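## Task

Lift the white can from the turntable and set it upright on the coaster, while the remaining cans stay standing in their places on the turntable.

## Robot and tools

Robot: two Doosan M1013 six-joint arms, left_arm and right_arm, each with a Robotiq 140 two-finger gripper and a wrist camera (cam_left_wrist, cam_right_wrist, 896x504). The left gripper's fingers can fold at a hinge: a part held deep toward the palm may be gripped loosely, or squeezed harder than asked, and fingertips pushed against a surface fold easily, so grip near the tips with it. The right gripper's fingers are rigid. Base roots in the scene frame: left_arm (-0.015, +0.562, 0), right_arm (-0.004, -0.691, 0), both nearly unrotated. A camera stand sits behind the arms.

Frame: all hand positions, orientations and velocities are in the scene frame. Origin at table-top height, halfway between the arms; +x points out over the table, +y toward left_arm, +z up. Units: metres, m/s, rad/s. Printed hand poses can be off by a few centimetres. The gripper's fingers point along its +z axis and close along its y axis; end_effector_position is the point between closed pads, and the fingertips extend roughly 33 mm past it (about 9 mm when wide open).

The row (shared by execute_actions and move): one flat list of 18 numbers, each in [-1, 1], covering both arms even if one stays still. Numbers 1-6: left_arm joint offsets in the order waist, shoulder, elbow, forearm roll, wrist pitch, wrist roll; 7-9: left gripper position, force_limit, speed; 10-18: the same nine for right_arm. Joint numbers are offsets, not poses: they count from the arm's Joint targets as they stood when the action (or move) began, not from the previous row, so sending the same offset twice moves twice. Scale: 1.0 equals 1.553 rad for waist and shoulder, 2.33 rad for elbow, 2.913 rad for the three wrist joints. Elbow, forearm roll and wrist roll have signs flipped relative to the URDF, in commands and results alike. Stated ranges (URDF signs): elbow -2.792 to 2.792 rad, all others -6.283 to 6.283. Asking a joint beyond its range by more than 0.010 rad gets the action refused; a "joint sent to its limit" line means a joint was clipped at its end. Send 0 offsets to hold an arm.

Gripper numbers are absolute settings, not offsets. position: +1 fully open (140 mm), about -0.8 where pads touch, -1 closes until blocked. force_limit (-1 to +1) sets squeeze: roughly 14 N at -1, 40 N at 0, 58 N at +1 for a slow close; faster closes squeeze harder. speed: about 30 mm/s at -1, 140 at 0, 250 at +1. Both start at +1. To keep a gripper unchanged, resend its last three numbers. To squeeze harder while gripped, raise force_limit and nudge position (e.g. -1 to -0.98).

execute_actions(actions, cameras): actions is a list of actions; each action is up to 15 rows, one per 1/30 s step, with the last row held to fill 15 steps. An empty list returns state plus images. cameras: list of names, ["all"], or []; by default none unless actions is empty.

move(target, speed, blend, stop_force, zero, blocking, cameras): target is one 18-number row or a list of up to 15 rows, every row's offsets counted from the same starting Joint targets. All joints interpolate together, so the hand follows a curve and nothing is avoided. speed: peak rad/s of the joint with the longest travel, 0.01 to 3.92, default 0.5, one value or one per target. blend: corner rounding in rad per target, 0 means stop there. stop_force: 10 to 80 N, ends an arm's path when the estimated push against its motion rises that much above its zero; use it with slow speeds for touching down, leave it out when backing away from contact; no readings near straight-wrist or fully stretched poses. zero: true re-zeroes before the move. blocking=false returns early (not allowed with stop_force). Result adds a "move:" line: done, off_target, moving, held or fault, plus limits=held if steps were withheld.

wait(seconds 0-10): robot holds last command. stop(): brakes a running move. zoom_image(camera, region [x0, y0, x1, y1] pixels, max 504x504): closer look at the latest image. read_manual(section): licence texts only. finished_scene(scene): integer number of the current scene; irreversible, call only once the can stands on the coaster unaided.

Results: Joint positions, velocities, targets (the base for your next offsets), Joint torques, External joint torques (outside load per joint), Flange force along gripper axes (noisy, includes held weight), end-effector pose and velocities, Tool commands, step readings. object_status: 0 moving, 1 blocked while opening, 2 blocked while closing (a grip), 3 reached target or pads met (maybe nothing held). position_measured counts: 3 open, ~75 = 100 mm, 139 = 60 mm, 200 = 20 mm, 230 pads met. Wrist depth: 7x7 grid of distances ahead of each camera, '-' for no data. "joint command not followed" means the clearance check between arms intervened.

Avoid: contact torque at joint limits (waist/shoulder 306, elbow 144, wrist joints 40.5 N m) or 144 N outside force, which halts the arm for 10 s; arms are stiff, so don't drive targets past a firm surface. Don't let the arms touch each other or close a gripper on the other's fingers. Don't knock over the other cans, drop the can from height, release it while moving, or let anything leave the table. Avoid long stretched holds that heat motors (MOTOR HOT warns, then a long stop). Keep grips centred and near the can's middle to avoid twisting the wrist.

Each tool is called after ">>>" as name(argument=value, ...), one argument or row to a line, values as JSON.

## Session

>>> execute_actions(
  actions=[],
  cameras=["all"],
)

Scene clock: 0.00 s.
left_arm: end_effector_position=(+0.0302, -0.0348, +0.3507) position_measured=3 object_status=3 end_effector_quat_wxyz=(+0.043, +0.835, -0.500, +0.226) | right_arm: end_effector_position=(+0.6706, -0.5114, +0.2723) position_measured=3 object_status=3 end_effector_quat_wxyz=(-0.455, +0.224, +0.648, +0.569)
Joint positions: left_arm=[-1.78 -0.071 -1.863 -0.439 1.142 -0.735] | right_arm=[-0.254 0.679 -1.646 -1.216 2.008 1.379]
Joint velocities: within noise
Joint torques (N m): no reading
External joint torques (N m): no reading
Flange force (N): no reading
Wrist depth (mm): cam_left_wrist=[517 510 450 524 507 481 461 / 521 498 478 520 497 478 455 / 580 492 517 504 492 474 454 / 575 128 523 503 483 144 443 / - 118 518 496 476 458 96 / - 526 512 489 470 454 95 / - 523 503 485 466 446 -] | cam_right_wrist=[- 3751 - 1138 - - 2017 / 706 1057 1182 1160 - 2927 - / 547 576 1132 - - - - / 432 124 630 1194 2824 131 - / - 114 464 784 2892 115 92 / - 369 443 615 2527 2927 - / - 328 387 487 2449 - -]
Joint targets: left_arm=[-1.780 -0.071 -1.863 -0.439 1.142 -0.735] | right_arm=[-0.254 0.679 -1.646 -1.216 2.008 1.379]
Tool commands: left_gripper/position=+1.0 left_gripper/force_limit=+1.0 left_gripper/speed=+1.0 right_gripper/position=+1.0 right_gripper/force_limit=+1.0 right_gripper/speed=+1.0

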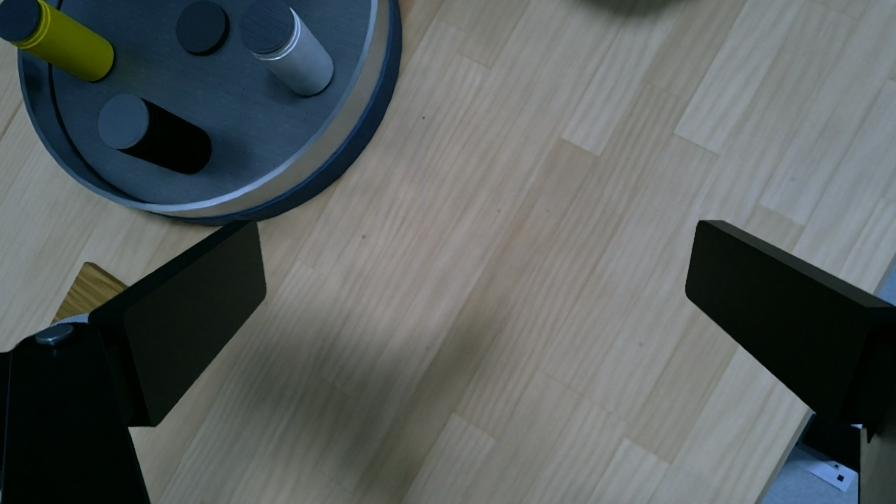

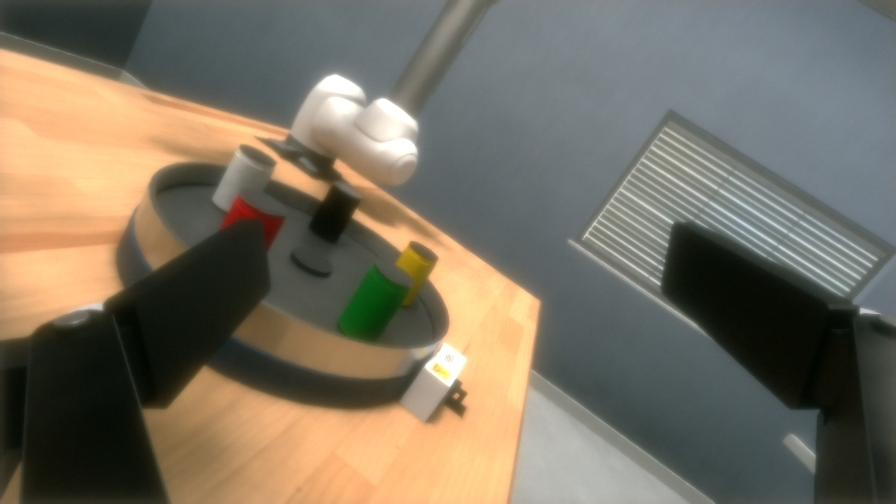

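>>> wait(
  seconds=0.5,
  cameras=["all"],
)

Scene clock: 8.93 s.
left_arm: end_effector_position=(+0.0302, -0.0348, +0.3507) position_measured=3 object_status=3 end_effector_quat_wxyz=(+0.043, +0.835, -0.500, +0.226) | right_arm: end_effector_position=(+0.6706, -0.5114, +0.2723) position_measured=3 object_status=3 end_effector_quat_wxyz=(-0.455, +0.224, +0.648, +0.569)
Joint positions: left_arm=[-1.78 -0.071 -1.863 -0.439 1.142 -0.735] | right_arm=[-0.254 0.679 -1.646 -1.216 2.008 1.379]
Joint torques (N m): left_arm=[-0.65 -33.65 40.57 -4.99 -0.9 0.13] | right_arm=[4.37 -100.34 30.01 -2.79 2.24 0.15]
External joint torques (N m): left_arm=[0.6 -0.57 0.94 0.19 0.41 -0.13] | right_arm=[-4.45 2.49 2.29 0 -0.25 -0.18]
Flange force (N): left_arm=[2.0 -1.0 -1.7] | right_arm=[-3.6 3.0 -8.7]
Wrist depth (mm): cam_left_wrist=[534 511 484 530 503 483 459 / 506 503 484 523 493 472 456 / 572 493 520 508 490 471 452 / 576 128 525 505 479 144 446 / - 118 523 492 477 458 96 / - 525 509 488 473 451 95 / - 526 501 482 461 447 -] | cam_right_wrist=[3001 3530 - 1111 - 2554 - / 725 1072 1200 1106 3077 2697 2759 / 549 553 1116 2581 2927 2500 - / 429 124 605 1277 - 131 - / - 114 465 774 2638 115 92 / - 369 436 614 2667 - - / - 326 385 490 2400 2554 -]
Joint targets: left_arm=[-1.780 -0.071 -1.863 -0.439 1.142 -0.735] | right_arm=[-0.254 0.679 -1.646 -1.216 2.008 1.379]
Tool commands: left_gripper/position=+1.0 left_gripper/force_limit=+1.0 left_gripper/speed=+1.0 right_gripper/position=+1.0 right_gripper/force_limit=+1.0 right_gripper/speed=+1.0
wait: 0.50 s; at rest from the start

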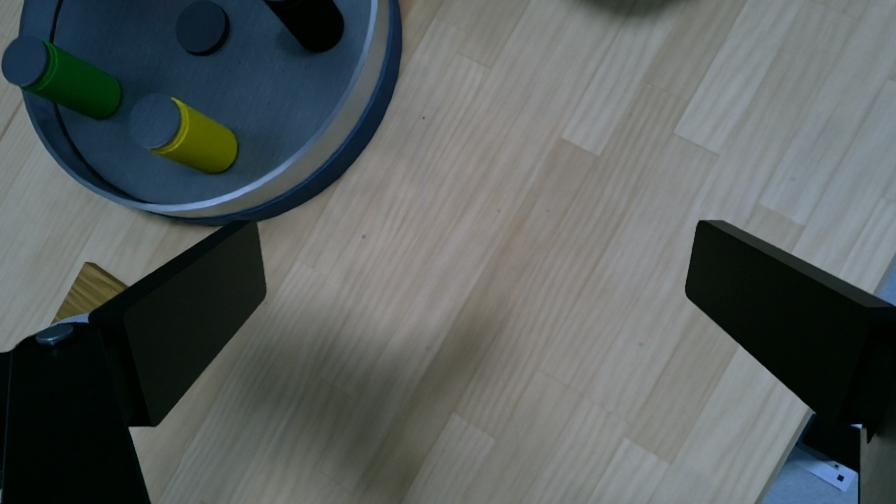

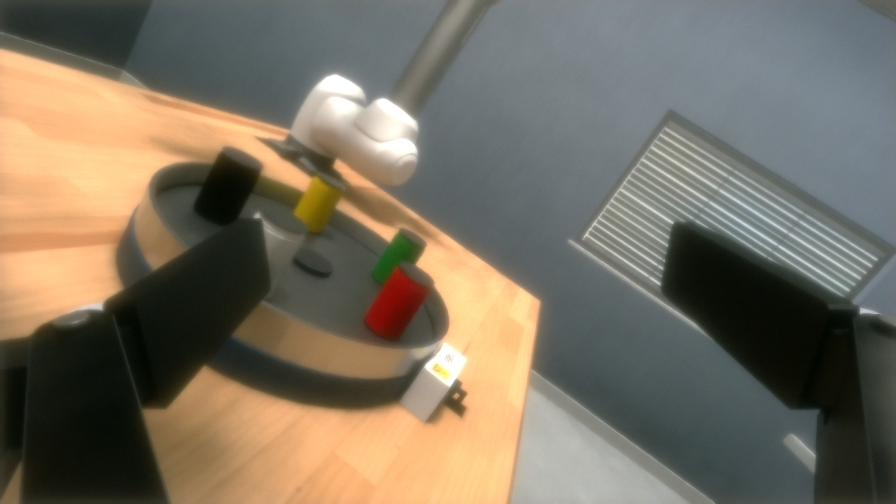

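>>> wait(
  seconds=0,
  cameras=["all"],
)

>>> wait(
  seconds=1,
  cameras=["all"],
)

Scene clock: 10.63 s.
left_arm: end_effector_position=(+0.0302, -0.0348, +0.3507) position_measured=3 object_status=3 end_effector_quat_wxyz=(+0.043, +0.835, -0.500, +0.226) | right_arm: end_effector_position=(+0.6706, -0.5114, +0.2723) position_measured=3 object_status=3 end_effector_quat_wxyz=(-0.455, +0.224, +0.648, +0.569)
Joint positions: left_arm=[-1.78 -0.071 -1.863 -0.439 1.142 -0.735] | right_arm=[-0.254 0.679 -1.646 -1.216 2.008 1.379]
Joint torques (N m): left_arm=[-0.12 -33.94 41 -4.93 -0.88 0.1] | right_arm=[4.15 -100.56 29.92 -2.78 2.26 0.23]
External joint torques (N m): left_arm=[0.27 -0.4 0.55 0.13 0.4 -0.09] | right_arm=[-4.29 3.02 2.2 0 -0.27 -0.26]
Flange force (N): left_arm=[1.1 -0.5 -1.4] | right_arm=[-4.4 3.3 -8.8]
Wrist depth (mm): cam_left_wrist=[535 509 489 521 500 478 466 / 469 496 485 521 496 477 457 / 572 496 519 510 494 474 450 / 575 128 526 501 482 144 445 / - 118 517 498 474 454 96 / - 526 509 488 471 451 95 / - 521 509 482 465 446 -] | cam_right_wrist=[2581 - 3201 - - 2791 2527 / 730 1030 1182 3077 - - - / 547 531 1143 2858 2791 - - / 433 124 633 1244 2581 132 - / - 114 445 777 1590 115 93 / - 369 441 597 3038 - - / - 325 386 486 2377 3077 -]
Joint targets: left_arm=[-1.780 -0.071 -1.863 -0.439 1.142 -0.735] | right_arm=[-0.254 0.679 -1.646 -1.216 2.008 1.379]
Tool commands: left_gripper/position=+1.0 left_gripper/force_limit=+1.0 left_gripper/speed=+1.0 right_gripper/position=+1.0 right_gripper/force_limit=+1.0 right_gripper/speed=+1.0

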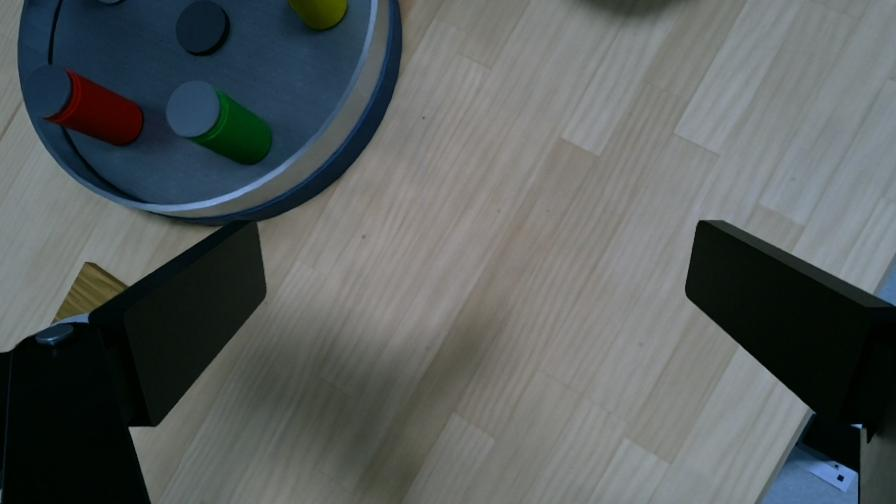

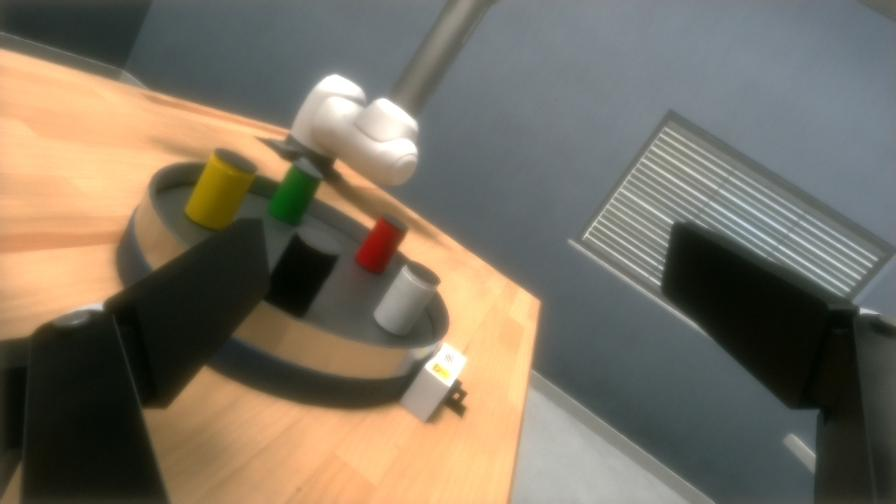

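Scene clock: 11.63 s.
left_arm: end_effector_position=(+0.0302, -0.0348, +0.3507) position_measured=3 object_status=3 end_effector_quat_wxyz=(+0.043, +0.835, -0.500, +0.226) | right_arm: end_effector_position=(+0.6706, -0.5114, +0.2723) position_measured=3 object_status=3 end_effector_quat_wxyz=(-0.455, +0.224, +0.648, +0.569)
Joint positions: left_arm=[-1.78 -0.071 -1.863 -0.439 1.142 -0.735] | right_arm=[-0.254 0.679 -1.646 -1.216 2.008 1.379]
Joint torques (N m): left_arm=[-0.26 -33.31 40.54 -4.98 -0.84 0.12] | right_arm=[4.12 -100.65 29.92 -2.73 2.23 0.11]
External joint torques (N m): left_arm=[0.37 -1.06 1.11 0.16 0.36 -0.11] | right_arm=[-4.15 3.08 2.2 -0.04 -0.24 -0.13]
Flange force (N): left_arm=[1.5 -1.0 -2.3] | right_arm=[-4.6 3.2 -8.6]
Wrist depth (mm): cam_left_wrist=[530 514 464 525 503 488 468 / 524 499 490 518 501 482 458 / 575 487 522 512 489 469 450 / 575 128 528 502 483 144 445 / - 118 522 492 480 458 96 / - 529 512 488 466 456 95 / - 533 502 484 466 441 -] | cam_right_wrist=[3038 3288 - 1165 2527 2243 2308 / 725 1072 1218 1062 - 2609 2609 / 549 556 1096 - - - - / 432 124 642 1404 - 131 - / - 114 448 787 - 115 97 / - 368 440 578 2858 - - / - 327 387 486 2449 2858 -]
Joint targets: left_arm=[-1.780 -0.071 -1.863 -0.439 1.142 -0.735] | right_arm=[-0.254 0.679 -1.646 -1.216 2.008 1.379]
Tool commands: left_gripper/position=+1.0 left_gripper/force_limit=+1.0 left_gripper/speed=+1.0 right_gripper/position=+1.0 right_gripper/force_limit=+1.0 right_gripper/speed=+1.0
wait: 1.00 s; at rest by 0.17 s

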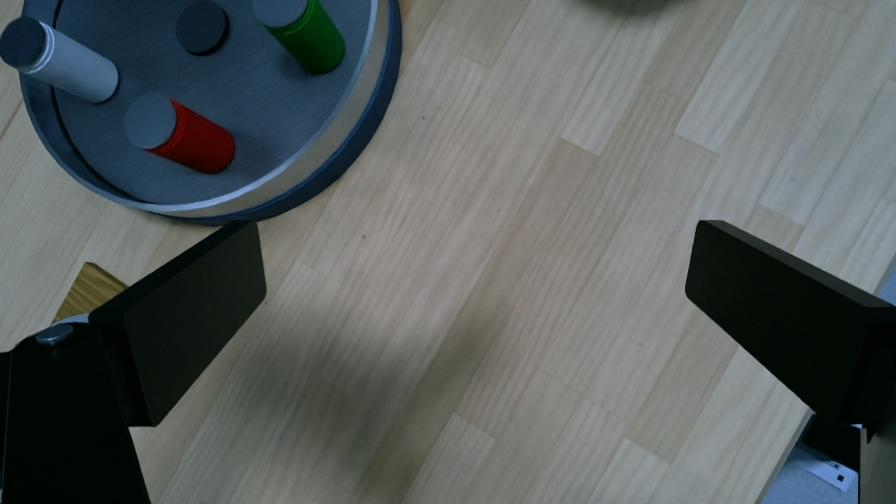

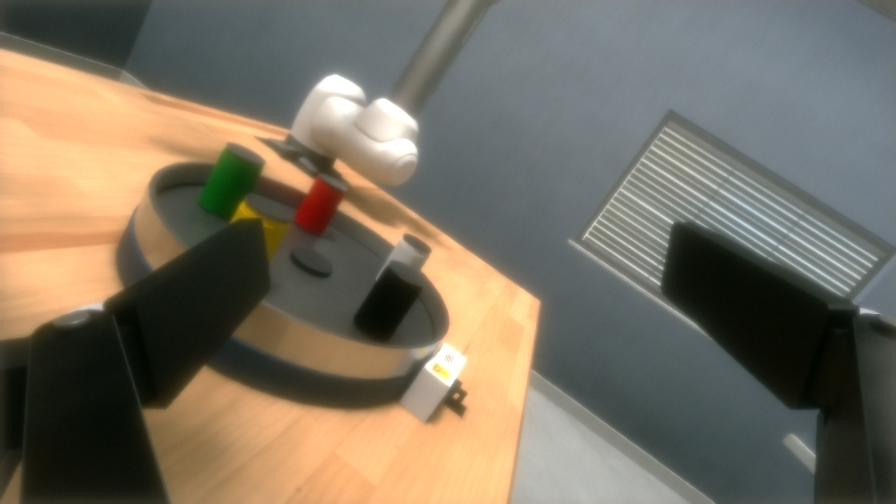

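>>> move(
  target=[
    [0,0,0,0,0,0,1,1,1,0.0992,-0.2762,0.0112,0.1085,-0.0714,-0.1644,1,1,1],
    [0,0,0,0,0,0,1,1,1,0.6909,-0.3986,0.0127,0.4174,-0.1861,-0.4995,1,1,1],
  ],
  speed=1.0,
  blend=0.2,
  cameras=["all"],
)

Scene clock: 33.97 s.
left_arm: end_effector_position=(+0.0302, -0.0348, +0.3507) position_measured=3 object_status=3 end_effector_quat_wxyz=(+0.043, +0.835, -0.500, +0.226) | right_arm: end_effector_position=(+0.3550, -0.2184, +0.3799) position_measured=3 object_status=3 end_effector_quat_wxyz=(+0.000, +0.382, +0.924, +0.000)
Joint positions: left_arm=[-1.78 -0.071 -1.863 -0.439 1.142 -0.735] | right_arm=[0.819 0.06 -1.617 -0.001 1.466 -0.076]
Joint torques (N m): left_arm=[-0.45 -33.61 40.71 -5.04 -0.84 0.1] | right_arm=[4.06 -50 39.42 -4.43 0.33 0.17]
External joint torques (N m): left_arm=[0.63 -0.69 0.81 0.24 0.36 -0.09] | right_arm=[-3.94 1.63 2.58 0.07 -0.33 -0.17]
Flange force (N): left_arm=[1.6 -1.2 -1.5] | right_arm=[-5.4 7.4 -3.3]
Wrist depth (mm): cam_left_wrist=[503 506 472 520 502 484 462 / 524 504 486 519 502 477 458 / 574 491 510 505 490 462 451 / 579 128 525 506 484 144 443 / - 118 523 500 477 459 96 / - 522 515 493 466 451 95 / - 526 507 483 460 447 -] | cam_right_wrist=[455 458 457 412 412 412 457 / 483 477 478 433 435 433 475 / 503 511 507 450 455 450 510 / 530 124 538 492 472 141 541 / - 114 573 577 506 122 97 / - 606 612 612 614 1633 - / - 654 652 661 680 1727 -]
Joint targets: left_arm=[-1.780 -0.071 -1.863 -0.439 1.142 -0.735] | right_arm=[0.819 0.060 -1.617 -0.001 1.466 -0.076]
move: done

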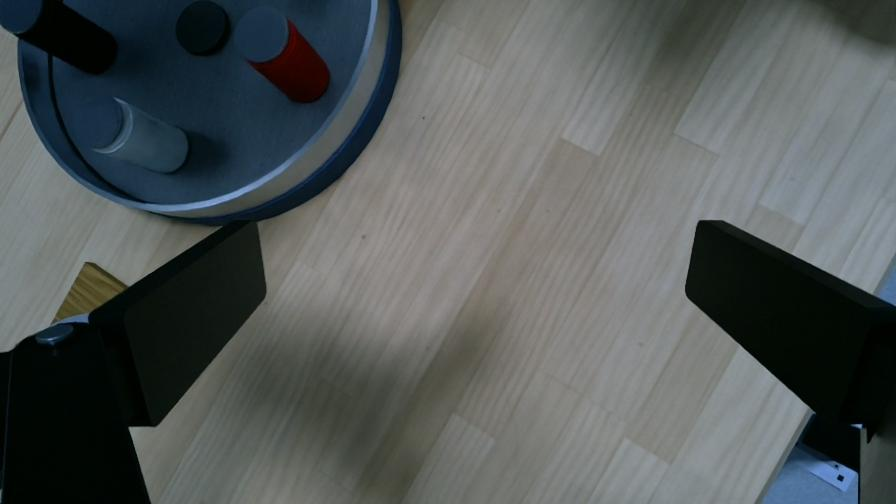

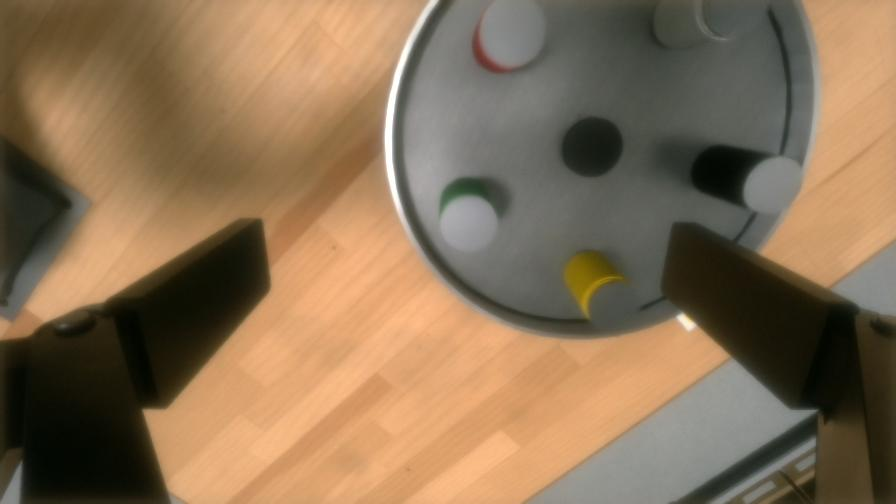

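>>> move(
  target=[0,0,0,0,0,0,1,1,1,-0.0084,0.0413,-0.1049,0.0003,-0.1064,0.0046,0.15,0,0],
  speed=0.5,
  cameras=["all"],
)

Scene clock: 43.80 s.
left_arm: end_effector_position=(+0.0302, -0.0348, +0.3507) position_measured=3 object_status=3 end_effector_quat_wxyz=(+0.043, +0.835, -0.500, +0.226) | right_arm: end_effector_position=(+0.3585, -0.2264, +0.2102) position_measured=110 object_status=3 end_effector_quat_wxyz=(+0.000, +0.382, +0.924, +0.000)
Joint positions: left_arm=[-1.78 -0.071 -1.863 -0.439 1.142 -0.735] | right_arm=[0.806 0.124 -1.861 0 1.156 -0.062]
Joint torques (N m): left_arm=[-0.98 -33.82 40.76 -5.03 -0.81 0.1] | right_arm=[3.81 -53.33 36.06 -3.99 0.29 0.2]
External joint torques (N m): left_arm=[0.82 -0.39 0.82 0.22 0.32 -0.09] | right_arm=[-3.78 1.84 2.74 -0.04 -0.31 -0.2]
Flange force (N): left_arm=[2.2 -1.2 -1.1] | right_arm=[-5.1 8.0 -1.4]
Wrist depth (mm): cam_left_wrist=[519 513 488 524 505 484 463 / 524 505 483 512 497 474 458 / 578 489 516 510 491 469 452 / 575 128 528 505 481 144 441 / - 118 516 494 475 457 96 / - 526 514 490 468 458 95 / - 525 506 486 463 446 -] | cam_right_wrist=[305 306 307 262 261 263 262 / 320 322 320 275 274 274 276 / 340 339 337 290 291 286 289 / 358 360 127 300 144 309 307 / 373 86 127 320 320 91 313 / - 71 412 410 339 - 72 / - - 437 443 440 - -]
Joint targets: left_arm=[-1.780 -0.071 -1.863 -0.439 1.142 -0.735] | right_arm=[0.806 0.124 -1.861 0.000 1.156 -0.062]
move: done

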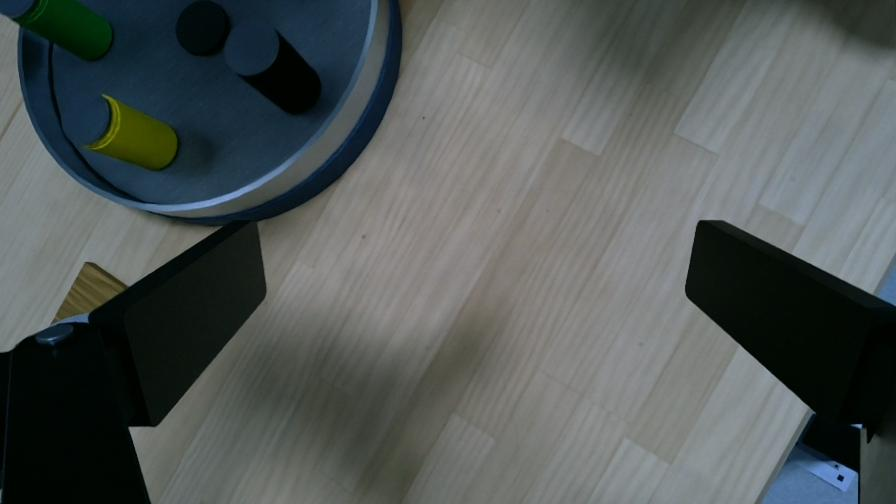

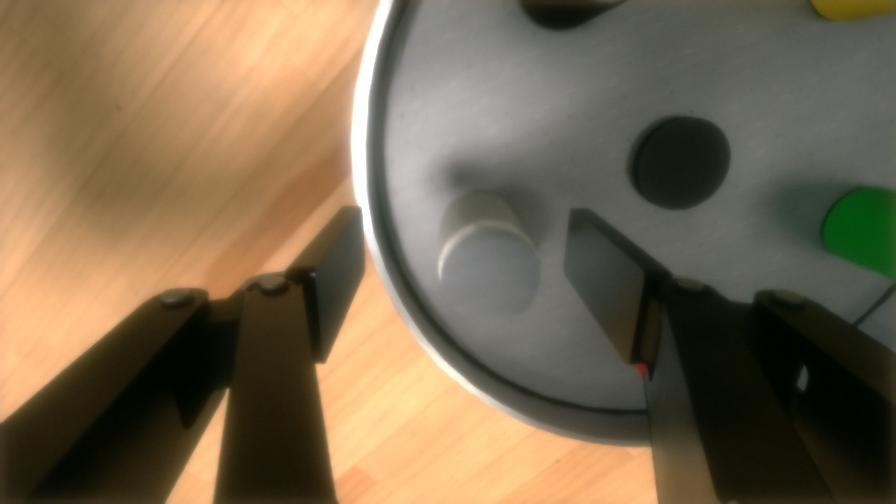

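>>> move(
  target=[0.7070,0.0155,0.0750,0.1507,0.1230,-0.0563,1,1,1,0.0124,0.0422,-0.0245,0,-0.0419,-0.0066,0.15,0,0],
  speed=0.8,
  cameras=["all"],
)

>>> wait(
  seconds=0.4,
  cameras=["cam_right_wrist"],
)

>>> wait(
  seconds=0.4,
  cameras=["cam_right_wrist"],
)

>>> wait(
  seconds=0.4,
  cameras=["cam_right_wrist"],
)

Scene clock: 64.03 s.
left_arm: end_effector_position=(+0.4197, +0.2599, +0.3997) position_measured=3 object_status=3 end_effector_quat_wxyz=(+0.000, +1.000, +0.000, +0.000) | right_arm: end_effector_position=(+0.3550, -0.2129, +0.1429) position_measured=110 object_status=3 end_effector_quat_wxyz=(+0.000, +0.382, +0.924, +0.000)
Joint positions: left_arm=[-0.682 -0.047 -1.689 0 1.5 -0.899] | right_arm=[0.825 0.189 -1.918 0 1.034 -0.082]
Joint torques (N m): left_arm=[-1 -36.35 40.74 -4.47 -0.41 0.12] | right_arm=[3.66 -57.74 33.91 -3.81 0.32 0.29]
External joint torques (N m): left_arm=[1.18 -0.36 0.68 0.18 0.37 -0.12] | right_arm=[-3.82 1.64 2.53 0.04 -0.33 -0.29]
Flange force (N): left_arm=[1.9 -1.7 -1.9] | right_arm=[-4.9 7.4 -0.4]
Wrist depth (mm): cam_left_wrist=[490 479 489 485 488 435 441 / 512 513 514 503 502 463 460 / 536 533 540 544 541 471 488 / 565 128 571 569 565 141 453 / - 118 611 606 606 144 96 / - 620 630 643 635 648 96 / - 524 675 686 681 698 -] | cam_right_wrist=[245 247 243 198 122 201 201 / 259 260 210 211 211 213 212 / 272 274 222 223 223 219 225 / 291 291 140 236 231 231 238 / - 86 127 250 235 91 247 / - 71 331 256 192 - 72 / - - 354 344 175 - -]
Joint targets: left_arm=[-0.682 -0.047 -1.689 0.000 1.500 -0.899] | right_arm=[0.825 0.190 -1.918 0.000 1.034 -0.082]
move: done

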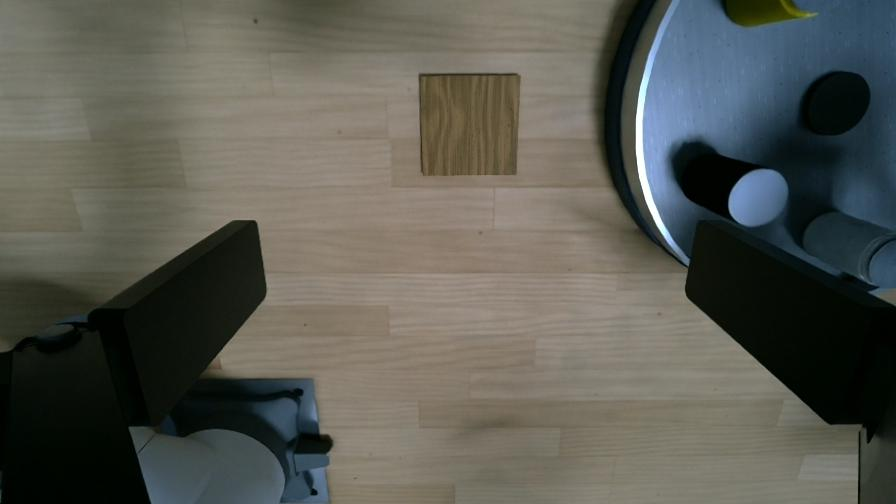

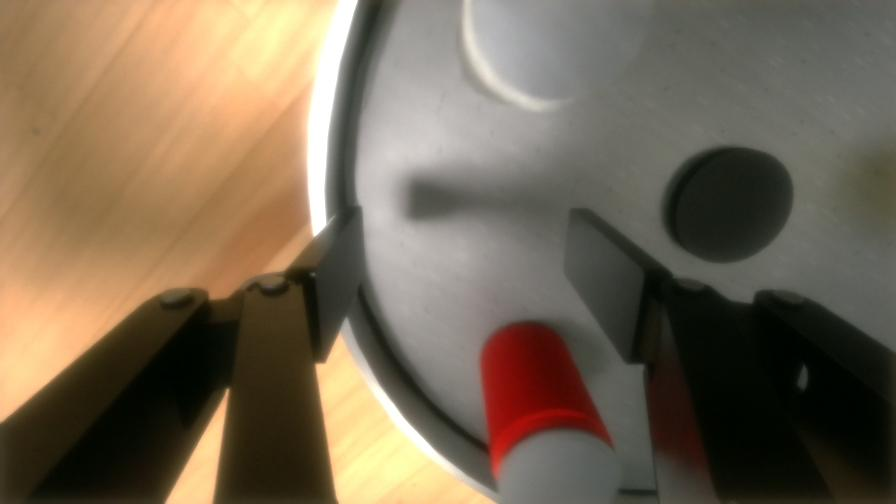

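Scene clock: 64.43 s.
left_arm: end_effector_position=(+0.4198, +0.2599, +0.3997) position_measured=3 object_status=3 end_effector_quat_wxyz=(+0.000, +1.000, +0.000, +0.000) | right_arm: end_effector_position=(+0.3550, -0.2129, +0.1429) position_measured=110 object_status=3 end_effector_quat_wxyz=(+0.000, +0.382, +0.924, +0.000)
Joint positions: left_arm=[-0.682 -0.047 -1.689 0 1.5 -0.899] | right_arm=[0.825 0.189 -1.918 0 1.034 -0.082]
Joint torques (N m): left_arm=[-0.46 -36.07 40.69 -4.47 -0.33 0.15] | right_arm=[4.49 -57.6 33.79 -3.77 0.28 0.25]
External joint torques (N m): left_arm=[0.55 -0.64 0.76 0.19 0.28 -0.15] | right_arm=[-4.58 1.3 2.6 0 -0.29 -0.25]
Flange force (N): left_arm=[0.9 -1.0 -1.9] | right_arm=[-6.3 7.1 -0.9]
Wrist depth (mm): cam_left_wrist=[489 489 487 489 485 423 436 / 508 510 507 509 508 461 461 / 539 540 541 542 536 479 485 / 569 128 570 572 566 141 477 / - 118 605 598 597 144 95 / - 612 632 638 650 650 96 / - 521 667 690 686 696 -] | cam_right_wrist=[245 247 241 200 201 201 202 / 259 259 211 207 212 212 213 / 273 273 222 136 221 219 225 / 289 290 140 239 142 232 239 / - 87 127 251 245 91 246 / - 71 330 264 262 - 72 / - - 352 279 271 - -]
Joint targets: left_arm=[-0.682 -0.047 -1.689 0.000 1.500 -0.899] | right_arm=[0.825 0.190 -1.918 0.000 1.034 -0.082]
Tool commands: left_gripper/position=+1.0 left_gripper/force_limit=+1.0 left_gripper/speed=+1.0 right_gripper/position=+0.15 right_gripper/force_limit=+0.0 right_gripper/speed=+0.0
wait: 0.40 s; at rest by 0.17 s
Images, in order (width x height): cam_right_wrist 896x504.

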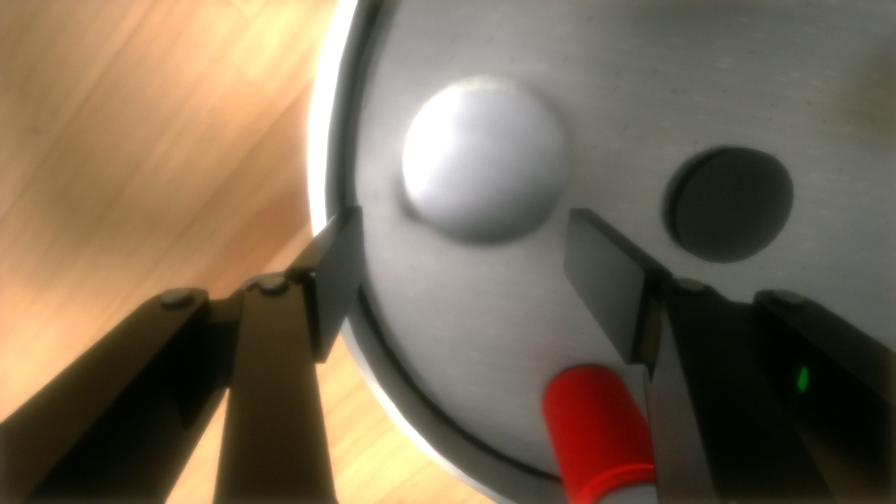

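Scene clock: 64.83 s.
left_arm: end_effector_position=(+0.4198, +0.2599, +0.3997) position_measured=3 object_status=3 end_effector_quat_wxyz=(+0.000, +1.000, +0.000, +0.000) | right_arm: end_effector_position=(+0.3550, -0.2129, +0.1429) position_measured=110 object_status=3 end_effector_quat_wxyz=(+0.000, +0.382, +0.924, +0.000)
Joint positions: left_arm=[-0.682 -0.047 -1.689 0 1.5 -0.899] | right_arm=[0.825 0.19 -1.918 0 1.034 -0.082]
Joint torques (N m): left_arm=[0.09 -36.4 40.77 -4.5 -0.38 0.09] | right_arm=[4.62 -58.02 33.83 -3.74 0.31 0.27]
External joint torques (N m): left_arm=[-0.06 -0.3 0.74 0.21 0.34 -0.09] | right_arm=[-4.66 2.04 2.49 -0.03 -0.32 -0.27]
Flange force (N): left_arm=[0.5 0.3 -1.9] | right_arm=[-6.3 8.0 -0.1]
Wrist depth (mm): cam_left_wrist=[488 483 484 492 487 436 438 / 509 509 509 506 505 450 458 / 534 538 538 536 542 486 485 / 570 128 565 567 561 141 433 / - 118 608 604 608 144 96 / - 609 630 645 642 643 95 / - 523 674 685 686 688 -] | cam_right_wrist=[245 247 241 200 201 201 202 / 260 260 212 211 211 212 213 / 272 274 222 221 224 219 225 / 289 289 140 159 147 231 238 / - 87 127 - 150 91 241 / - 71 331 266 269 - 72 / - - 356 280 282 - -]
Joint targets: left_arm=[-0.682 -0.047 -1.689 0.000 1.500 -0.899] | right_arm=[0.825 0.190 -1.918 0.000 1.034 -0.082]
Tool commands: left_gripper/position=+1.0 left_gripper/force_limit=+1.0 left_gripper/speed=+1.0 right_gripper/position=+0.15 right_gripper/force_limit=+0.0 right_gripper/speed=+0.0
wait: 0.40 s; at rest by 0.17 s
Images, in order (width x height): cam_right_wrist 896x504.

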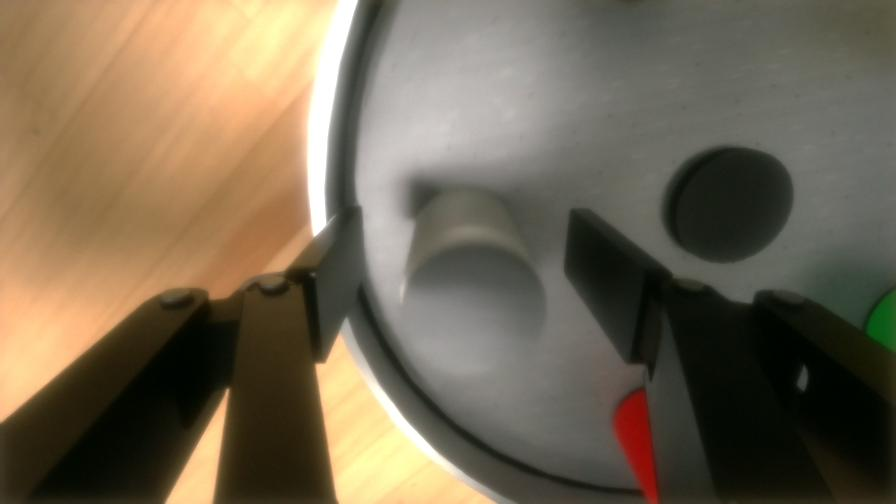

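Scene clock: 65.23 s.
left_arm: end_effector_position=(+0.4198, +0.2599, +0.3998) position_measured=3 object_status=3 end_effector_quat_wxyz=(+0.000, +1.000, +0.000, +0.000) | right_arm: end_effector_position=(+0.3550, -0.2129, +0.1429) position_measured=110 object_status=3 end_effector_quat_wxyz=(+0.000, +0.382, +0.924, +0.000)
Joint positions: left_arm=[-0.682 -0.047 -1.689 0 1.5 -0.899] | right_arm=[0.825 0.19 -1.918 0 1.034 -0.082]
Joint torques (N m): left_arm=[0.13 -36.24 40.8 -4.56 -0.37 0.05] | right_arm=[4.43 -57.78 33.8 -3.76 0.2 0.33]
External joint torques (N m): left_arm=[-0.35 -0.41 0.74 0.29 0.32 -0.05] | right_arm=[-4.48 1.98 2.49 -0.01 -0.21 -0.33]
Flange force (N): left_arm=[0.0 0.7 -1.9] | right_arm=[-5.9 7.9 -0.3]
Wrist depth (mm): cam_left_wrist=[484 489 484 489 486 437 440 / 513 507 511 504 507 458 458 / 533 542 540 541 536 482 485 / 559 128 569 571 569 141 432 / - 118 601 608 608 144 95 / - 611 635 645 645 638 95 / - 522 675 686 690 690 -] | cam_right_wrist=[245 247 243 200 124 202 202 / 259 260 210 211 212 212 213 / 274 273 222 222 224 219 225 / 289 290 139 236 230 231 238 / - 87 127 224 178 91 247 / - 71 330 234 167 - 72 / - - 355 265 277 - -]
Joint targets: left_arm=[-0.682 -0.047 -1.689 0.000 1.500 -0.899] | right_arm=[0.825 0.190 -1.918 0.000 1.034 -0.082]
Tool commands: left_gripper/position=+1.0 left_gripper/force_limit=+1.0 left_gripper/speed=+1.0 right_gripper/position=+0.15 right_gripper/force_limit=+0.0 right_gripper/speed=+0.0
wait: 0.40 s; at rest by 0.17 s
Images, in order (width x height): cam_right_wrist 896x504.

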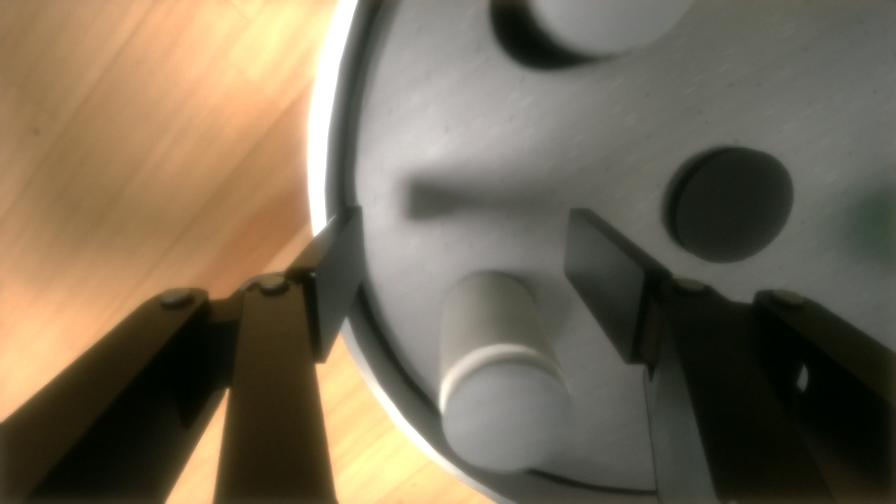

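>>> move(
  target=[0.644,0,0,0,0,0,1,1,1,0,0,0,0,0,0,0.15,0,0],
  speed=0.8,
  cameras=["cam_right_wrist"],
)

Scene clock: 79.33 s.
left_arm: end_effector_position=(+0.4741, +0.7649, +0.3998) position_measured=3 object_status=3 end_effector_quat_wxyz=(+0.000, +0.878, +0.479, +0.000) | right_arm: end_effector_position=(+0.3550, -0.2129, +0.1429) position_measured=110 object_status=3 end_effector_quat_wxyz=(+0.000, +0.382, +0.924, +0.000)
Joint positions: left_arm=[0.319 -0.047 -1.689 0 1.5 -0.899] | right_arm=[0.825 0.19 -1.918 0 1.034 -0.082]
Joint torques (N m): left_arm=[-0.53 -36.43 40.86 -4.51 -0.39 0.11] | right_arm=[4.28 -57.68 33.83 -3.73 0.29 0.25]
External joint torques (N m): left_arm=[0.58 -0.24 0.6 0.22 0.35 -0.11] | right_arm=[-4.31 1.61 2.62 -0.05 -0.31 -0.25]
Flange force (N): left_arm=[1.2 -0.7 -1.7] | right_arm=[-5.8 7.6 -0.6]
Wrist depth (mm): cam_left_wrist=[1309 1316 1323 485 484 485 1296 / 1309 1365 512 510 515 512 1351 / 1418 544 541 547 540 542 546 / 1511 128 564 570 574 141 567 / - 118 602 606 601 144 96 / - 624 643 645 640 645 95 / - 526 675 688 679 683 -] | cam_right_wrist=[247 247 242 200 146 201 202 / 259 259 211 212 212 212 212 / 273 273 223 224 223 219 224 / 290 290 139 235 231 231 240 / - 86 127 203 167 91 248 / - 71 329 239 259 - 72 / - - 354 276 282 - -]
Joint targets: left_arm=[0.319 -0.047 -1.689 0.000 1.500 -0.899] | right_arm=[0.825 0.190 -1.918 0.000 1.034 -0.082]
move: done
Images, in order (width x height): cam_right_wrist 896x504.

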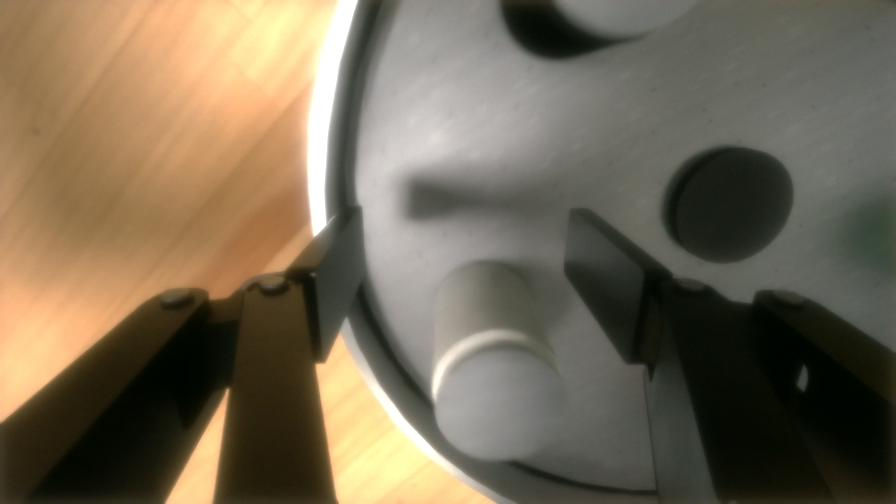

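>>> wait(
  seconds=0.5,
)

>>> move(
  target=[
    [0,0,0,0,0,0,1,1,1,0,0,0,0,0,0.0069,0.15,0,0],
    [0,0,0,0,0,0,1,1,1,0,0,0,0,0,0,0.15,0,0],
  ],
  speed=[0.045,0.5],
  blend=[0.005,0],
  cameras=["cam_right_wrist"],
)

Scene clock: 80.50 s.
left_arm: end_effector_position=(+0.4741, +0.7650, +0.3998) position_measured=3 object_status=3 end_effector_quat_wxyz=(+0.000, +0.878, +0.479, +0.000) | right_arm: end_effector_position=(+0.3550, -0.2129, +0.1429) position_measured=110 object_status=3 end_effector_quat_wxyz=(+0.000, +0.382, +0.924, +0.000)
Joint positions: left_arm=[0.319 -0.047 -1.689 0 1.5 -0.899] | right_arm=[0.825 0.19 -1.918 0 1.034 -0.082]
Joint torques (N m): left_arm=[-0.47 -36.01 40.71 -4.5 -0.42 0.12] | right_arm=[4.57 -57.89 33.89 -3.87 0.32 0.22]
External joint torques (N m): left_arm=[0.54 -0.66 0.75 0.22 0.38 -0.12] | right_arm=[-4.59 1.59 2.72 0.07 -0.34 -0.22]
Flange force (N): left_arm=[0.8 -1.0 -2.0] | right_arm=[-6.3 7.7 -0.7]
Wrist depth (mm): cam_left_wrist=[1283 1277 1290 488 488 488 1277 / 1388 1365 514 511 512 514 1309 / 1426 542 535 539 540 534 546 / 1443 128 564 567 571 141 564 / - 118 597 599 601 144 95 / - 620 634 640 642 645 96 / - 525 672 692 674 692 -] | cam_right_wrist=[246 246 241 201 201 202 201 / 258 260 211 212 211 212 212 / 274 274 223 223 223 218 225 / 290 289 139 222 168 232 237 / - 86 127 156 153 91 247 / - 71 330 165 265 - 72 / - - 354 278 284 - -]
Joint targets: left_arm=[0.319 -0.047 -1.689 0.000 1.500 -0.899] | right_arm=[0.825 0.190 -1.918 0.000 1.034 -0.082]
Tool commands: left_gripper/position=+1.0 left_gripper/force_limit=+1.0 left_gripper/speed=+1.0 right_gripper/position=+0.15 right_gripper/force_limit=+0.0 right_gripper/speed=+0.0
wait: 0.50 s; at rest from the start

Scene clock: 81.37 s.
left_arm: end_effector_position=(+0.4741, +0.7650, +0.3998) position_measured=3 object_status=3 end_effector_quat_wxyz=(+0.000, +0.878, +0.479, +0.000) | right_arm: end_effector_position=(+0.3550, -0.2129, +0.1429) position_measured=110 object_status=3 end_effector_quat_wxyz=(+0.000, +0.382, +0.924, +0.000)
Joint positions: left_arm=[0.319 -0.047 -1.689 0 1.5 -0.899] | right_arm=[0.825 0.19 -1.918 0 1.034 -0.082]
Joint torques (N m): left_arm=[-0.24 -36.07 40.79 -4.43 -0.44 0.02] | right_arm=[3.93 -57.93 33.74 -3.8 0.32 0.19]
External joint torques (N m): left_arm=[0.12 -0.63 0.83 0.14 0.39 -0.02] | right_arm=[-4.02 1.69 2.68 0.02 -0.33 -0.19]
Flange force (N): left_arm=[0.4 -0.1 -2.2] | right_arm=[-5.4 7.7 -0.6]
Wrist depth (mm): cam_left_wrist=[1290 1290 1290 489 483 484 1303 / 1388 1358 516 515 514 512 1358 / 1443 543 536 539 539 540 549 / 1484 128 567 569 575 141 562 / - 118 606 608 597 144 95 / - 620 637 637 635 646 95 / - 525 668 685 683 686 -] | cam_right_wrist=[245 246 242 198 201 201 202 / 260 260 211 129 206 212 212 / 274 274 223 135 220 220 225 / 290 290 139 237 231 231 238 / - 86 127 251 245 91 246 / - 71 330 264 242 - 72 / - - 354 279 204 - -]
Joint targets: left_arm=[0.319 -0.047 -1.689 0.000 1.500 -0.899] | right_arm=[0.825 0.190 -1.918 0.000 1.034 -0.082]
move: done
Images, in order (width x height): cam_right_wrist 896x504.

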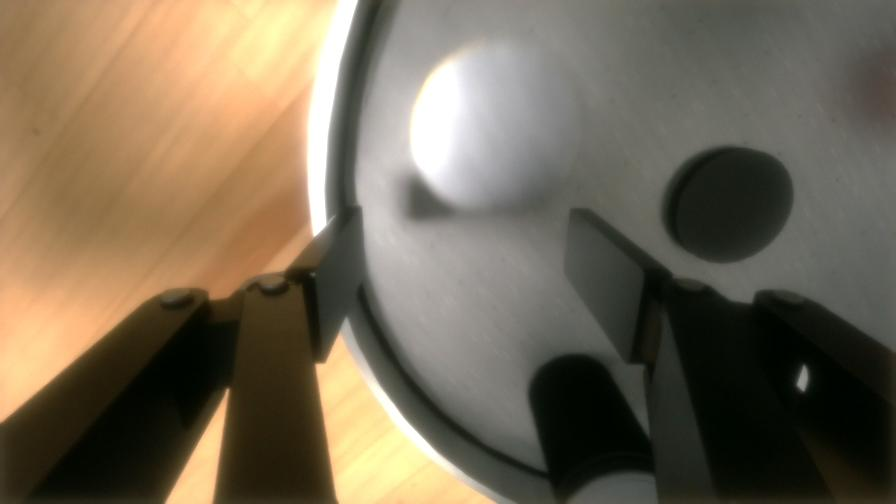

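>>> wait(
  seconds=0,
)

Scene clock: 83.73 s.
left_arm: end_effector_position=(+0.4741, +0.7650, +0.3998) position_measured=3 object_status=3 end_effector_quat_wxyz=(+0.000, +0.878, +0.479, +0.000) | right_arm: end_effector_position=(+0.3550, -0.2129, +0.1429) position_measured=110 object_status=3 end_effector_quat_wxyz=(+0.000, +0.382, +0.924, +0.000)
Joint positions: left_arm=[0.319 -0.047 -1.689 0 1.5 -0.899] | right_arm=[0.825 0.19 -1.918 0 1.034 -0.082]
Joint torques (N m): left_arm=[-0.46 -36.09 40.81 -4.51 -0.36 0.11] | right_arm=[4.04 -57.86 33.96 -3.81 0.32 0.19]
External joint torques (N m): left_arm=[0.53 -0.65 0.74 0.22 0.31 -0.1] | right_arm=[-4.04 1.94 2.4 0.03 -0.33 -0.19]
Flange force (N): left_arm=[0.8 -0.9 -1.9] | right_arm=[-5.4 7.6 -0.1]
Wrist depth (mm): cam_left_wrist=[1283 1303 1309 486 483 483 1252 / 1337 1330 517 511 508 511 1337 / 1434 548 536 534 538 539 547 / 1493 128 575 569 566 141 564 / - 118 602 608 606 144 95 / - 618 637 645 648 650 95 / - 522 656 694 681 694 -] | cam_right_wrist=[245 247 242 199 122 201 202 / 260 260 211 211 212 212 211 / 272 273 224 223 224 219 223 / 289 290 139 237 231 232 239 / - 86 127 244 200 91 247 / - 71 329 232 173 - 72 / - - 354 346 175 - -]
Joint targets: left_arm=[0.319 -0.047 -1.689 0.000 1.500 -0.899] | right_arm=[0.825 0.190 -1.918 0.000 1.034 -0.082]
Tool commands: left_gripper/position=+1.0 left_gripper/force_limit=+1.0 left_gripper/speed=+1.0 right_gripper/position=+0.15 right_gripper/force_limit=+0.0 right_gripper/speed=+0.0

>>> wait(
  seconds=1.59,
)

>>> move(
  target=[
    [0,0,0,0,0,0,1,1,1,0,0,0,0,0,0.0069,-1,0,0],
    [0,0,0,0,0,0,1,1,1,0,-0.0569,0.0649,0,0.0822,0.0069,-1,0,0],
  ],
  speed=[0.045,0.5],
  blend=[0.005,0],
  cameras=["cam_right_wrist"],
)

Scene clock: 85.63 s.
left_arm: end_effector_position=(+0.4741, +0.7650, +0.3998) position_measured=3 object_status=3 end_effector_quat_wxyz=(+0.000, +0.878, +0.479, +0.000) | right_arm: end_effector_position=(+0.3550, -0.2129, +0.1429) position_measured=110 object_status=3 end_effector_quat_wxyz=(+0.000, +0.382, +0.924, +0.000)
Joint positions: left_arm=[0.319 -0.047 -1.689 0 1.5 -0.899] | right_arm=[0.825 0.19 -1.918 0 1.034 -0.082]
Joint torques (N m): left_arm=[-0.35 -36.04 40.66 -4.5 -0.41 0.11] | right_arm=[3.93 -57.66 34.02 -3.73 0.31 0.26]
External joint torques (N m): left_arm=[0.45 -0.66 0.8 0.22 0.37 -0.11] | right_arm=[-4.1 1.86 2.35 -0.04 -0.32 -0.26]
Flange force (N): left_arm=[0.8 -0.7 -2.1] | right_arm=[-5.5 7.4 -0.1]
Wrist depth (mm): cam_left_wrist=[1309 1316 1290 485 487 489 1258 / 1344 1337 513 508 511 514 1316 / 1426 543 544 541 541 544 541 / 1467 128 567 567 566 141 566 / - 118 608 601 605 144 96 / - 614 637 643 645 643 95 / - 522 660 679 685 698 -] | cam_right_wrist=[245 246 242 200 201 201 202 / 259 260 211 131 210 212 213 / 272 273 223 135 220 218 225 / 291 291 139 236 158 232 239 / - 87 127 251 245 91 247 / - 71 330 265 249 - 72 / - - 354 279 213 - -]
Joint targets: left_arm=[0.319 -0.047 -1.689 0.000 1.500 -0.899] | right_arm=[0.825 0.190 -1.918 0.000 1.034 -0.082]
Tool commands: left_gripper/position=+1.0 left_gripper/force_limit=+1.0 left_gripper/speed=+1.0 right_gripper/position=+0.15 right_gripper/force_limit=+0.0 right_gripper/speed=+0.0
wait: 1.60 s; at rest from the start

Scene clock: 87.23 s.
left_arm: end_effector_position=(+0.4741, +0.7650, +0.3998) position_measured=3 object_status=3 end_effector_quat_wxyz=(+0.000, +0.878, +0.479, +0.000) | right_arm: end_effector_position=(+0.3550, -0.2129, +0.2730) position_measured=155 object_status=2 end_effector_quat_wxyz=(+0.000, +0.373, +0.928, +0.000)
Joint positions: left_arm=[0.319 -0.047 -1.689 0 1.5 -0.899] | right_arm=[0.825 0.101 -1.767 0 1.273 -0.061]
Joint torques (N m): left_arm=[-0.3 -36.03 40.82 -4.51 -0.36 0.06] | right_arm=[4.06 -53.55 38.88 -4.23 0.27 0.16]
External joint torques (N m): left_arm=[0.26 -0.62 0.64 0.23 0.32 -0.06] | right_arm=[-4.08 2.38 1.62 0.03 -0.28 -0.16]
Flange force (N): left_arm=[0.3 -0.5 -1.7] | right_arm=[-5.8 6.9 -0.5]
Wrist depth (mm): cam_left_wrist=[1290 1323 1303 485 486 485 1270 / 1380 1365 515 511 510 512 1344 / 1411 544 541 542 535 535 550 / 1467 128 571 574 569 141 562 / - 118 605 602 604 144 96 / - 620 655 648 643 637 95 / - 522 672 686 683 688 -] | cam_right_wrist=[362 363 362 317 318 319 310 / 380 379 382 327 333 337 301 / 401 401 405 165 348 354 351 / 422 426 417 - 144 371 368 / 446 76 93 403 113 90 458 / - 74 - 487 - 79 - / - - - 516 - - 67]
Joint targets: left_arm=[0.319 -0.047 -1.689 0.000 1.500 -0.899] | right_arm=[0.825 0.101 -1.767 0.000 1.273 -0.061]
move: done; blend cut to 0 rad at target 1
Images, in order (width x height): cam_right_wrist 896x504.

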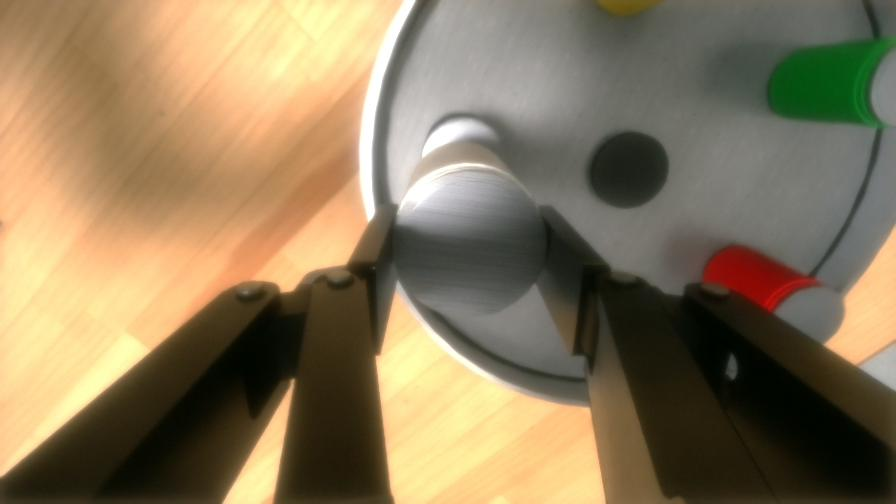

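>>> move(
  target=[0,0,0,0,0,0,1,1,1,0.1533,0.4832,0.4738,0,0.1215,0,-1,0,0],
  speed=0.8,
  cameras=["cam_right_wrist"],
)

Scene clock: 93.17 s.
left_arm: end_effector_position=(+0.4741, +0.7650, +0.3998) position_measured=3 object_status=3 end_effector_quat_wxyz=(+0.000, +0.878, +0.479, +0.000) | right_arm: end_effector_position=(+0.4235, +0.2406, +0.2597) position_measured=155 object_status=2 end_effector_quat_wxyz=(+0.000, +0.260, +0.966, +0.000)
Joint positions: left_arm=[0.319 -0.047 -1.689 0 1.5 -0.899] | right_arm=[1.064 0.852 -0.663 0 1.627 -0.061]
Joint torques (N m): left_arm=[-0.5 -36.38 40.67 -4.49 -0.4 0.1] | right_arm=[3.82 -126.7 40.51 -4.39 0.33 0.28]
External joint torques (N m): left_arm=[0.68 -0.38 0.82 0.19 0.35 -0.1] | right_arm=[-3.43 5.73 1.76 -0.01 -0.34 -0.28]
Flange force (N): left_arm=[1.4 -0.8 -2.1] | right_arm=[-0.9 22.8 -3.8]
Wrist depth (mm): cam_left_wrist=[1309 1330 1309 488 491 489 1290 / 1388 1358 517 511 511 511 1344 / 1451 549 542 539 542 542 548 / 1547 128 567 569 570 141 571 / - 118 606 599 599 144 96 / - 617 640 646 638 638 95 / - 518 665 688 679 690 -] | cam_right_wrist=[347 351 348 348 352 350 352 / 366 366 369 362 368 371 375 / 339 345 390 165 387 390 389 / 344 355 332 - 144 412 419 / 374 76 93 443 113 90 439 / - 74 - 466 - 79 - / - - - 500 - - 67]
Joint targets: left_arm=[0.319 -0.047 -1.689 0.000 1.500 -0.899] | right_arm=[1.064 0.852 -0.663 0.000 1.627 -0.061]
move: done
Images, in order (width x height): cam_right_wrist 896x504.

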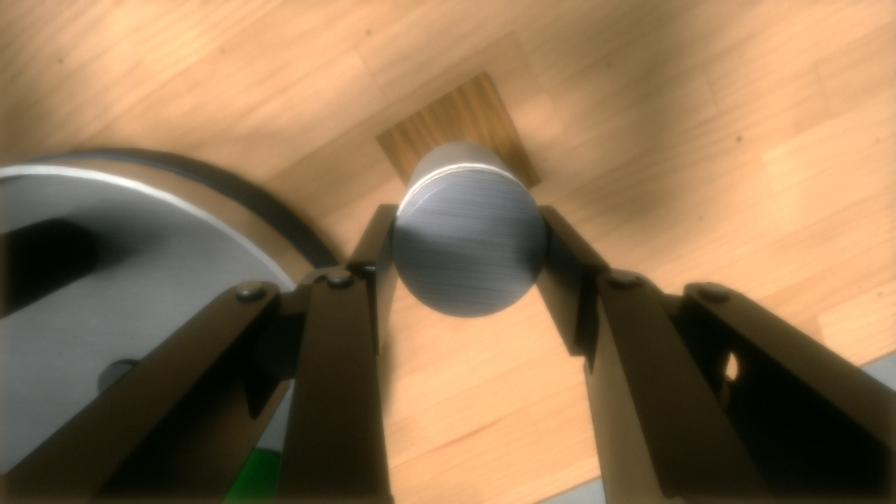

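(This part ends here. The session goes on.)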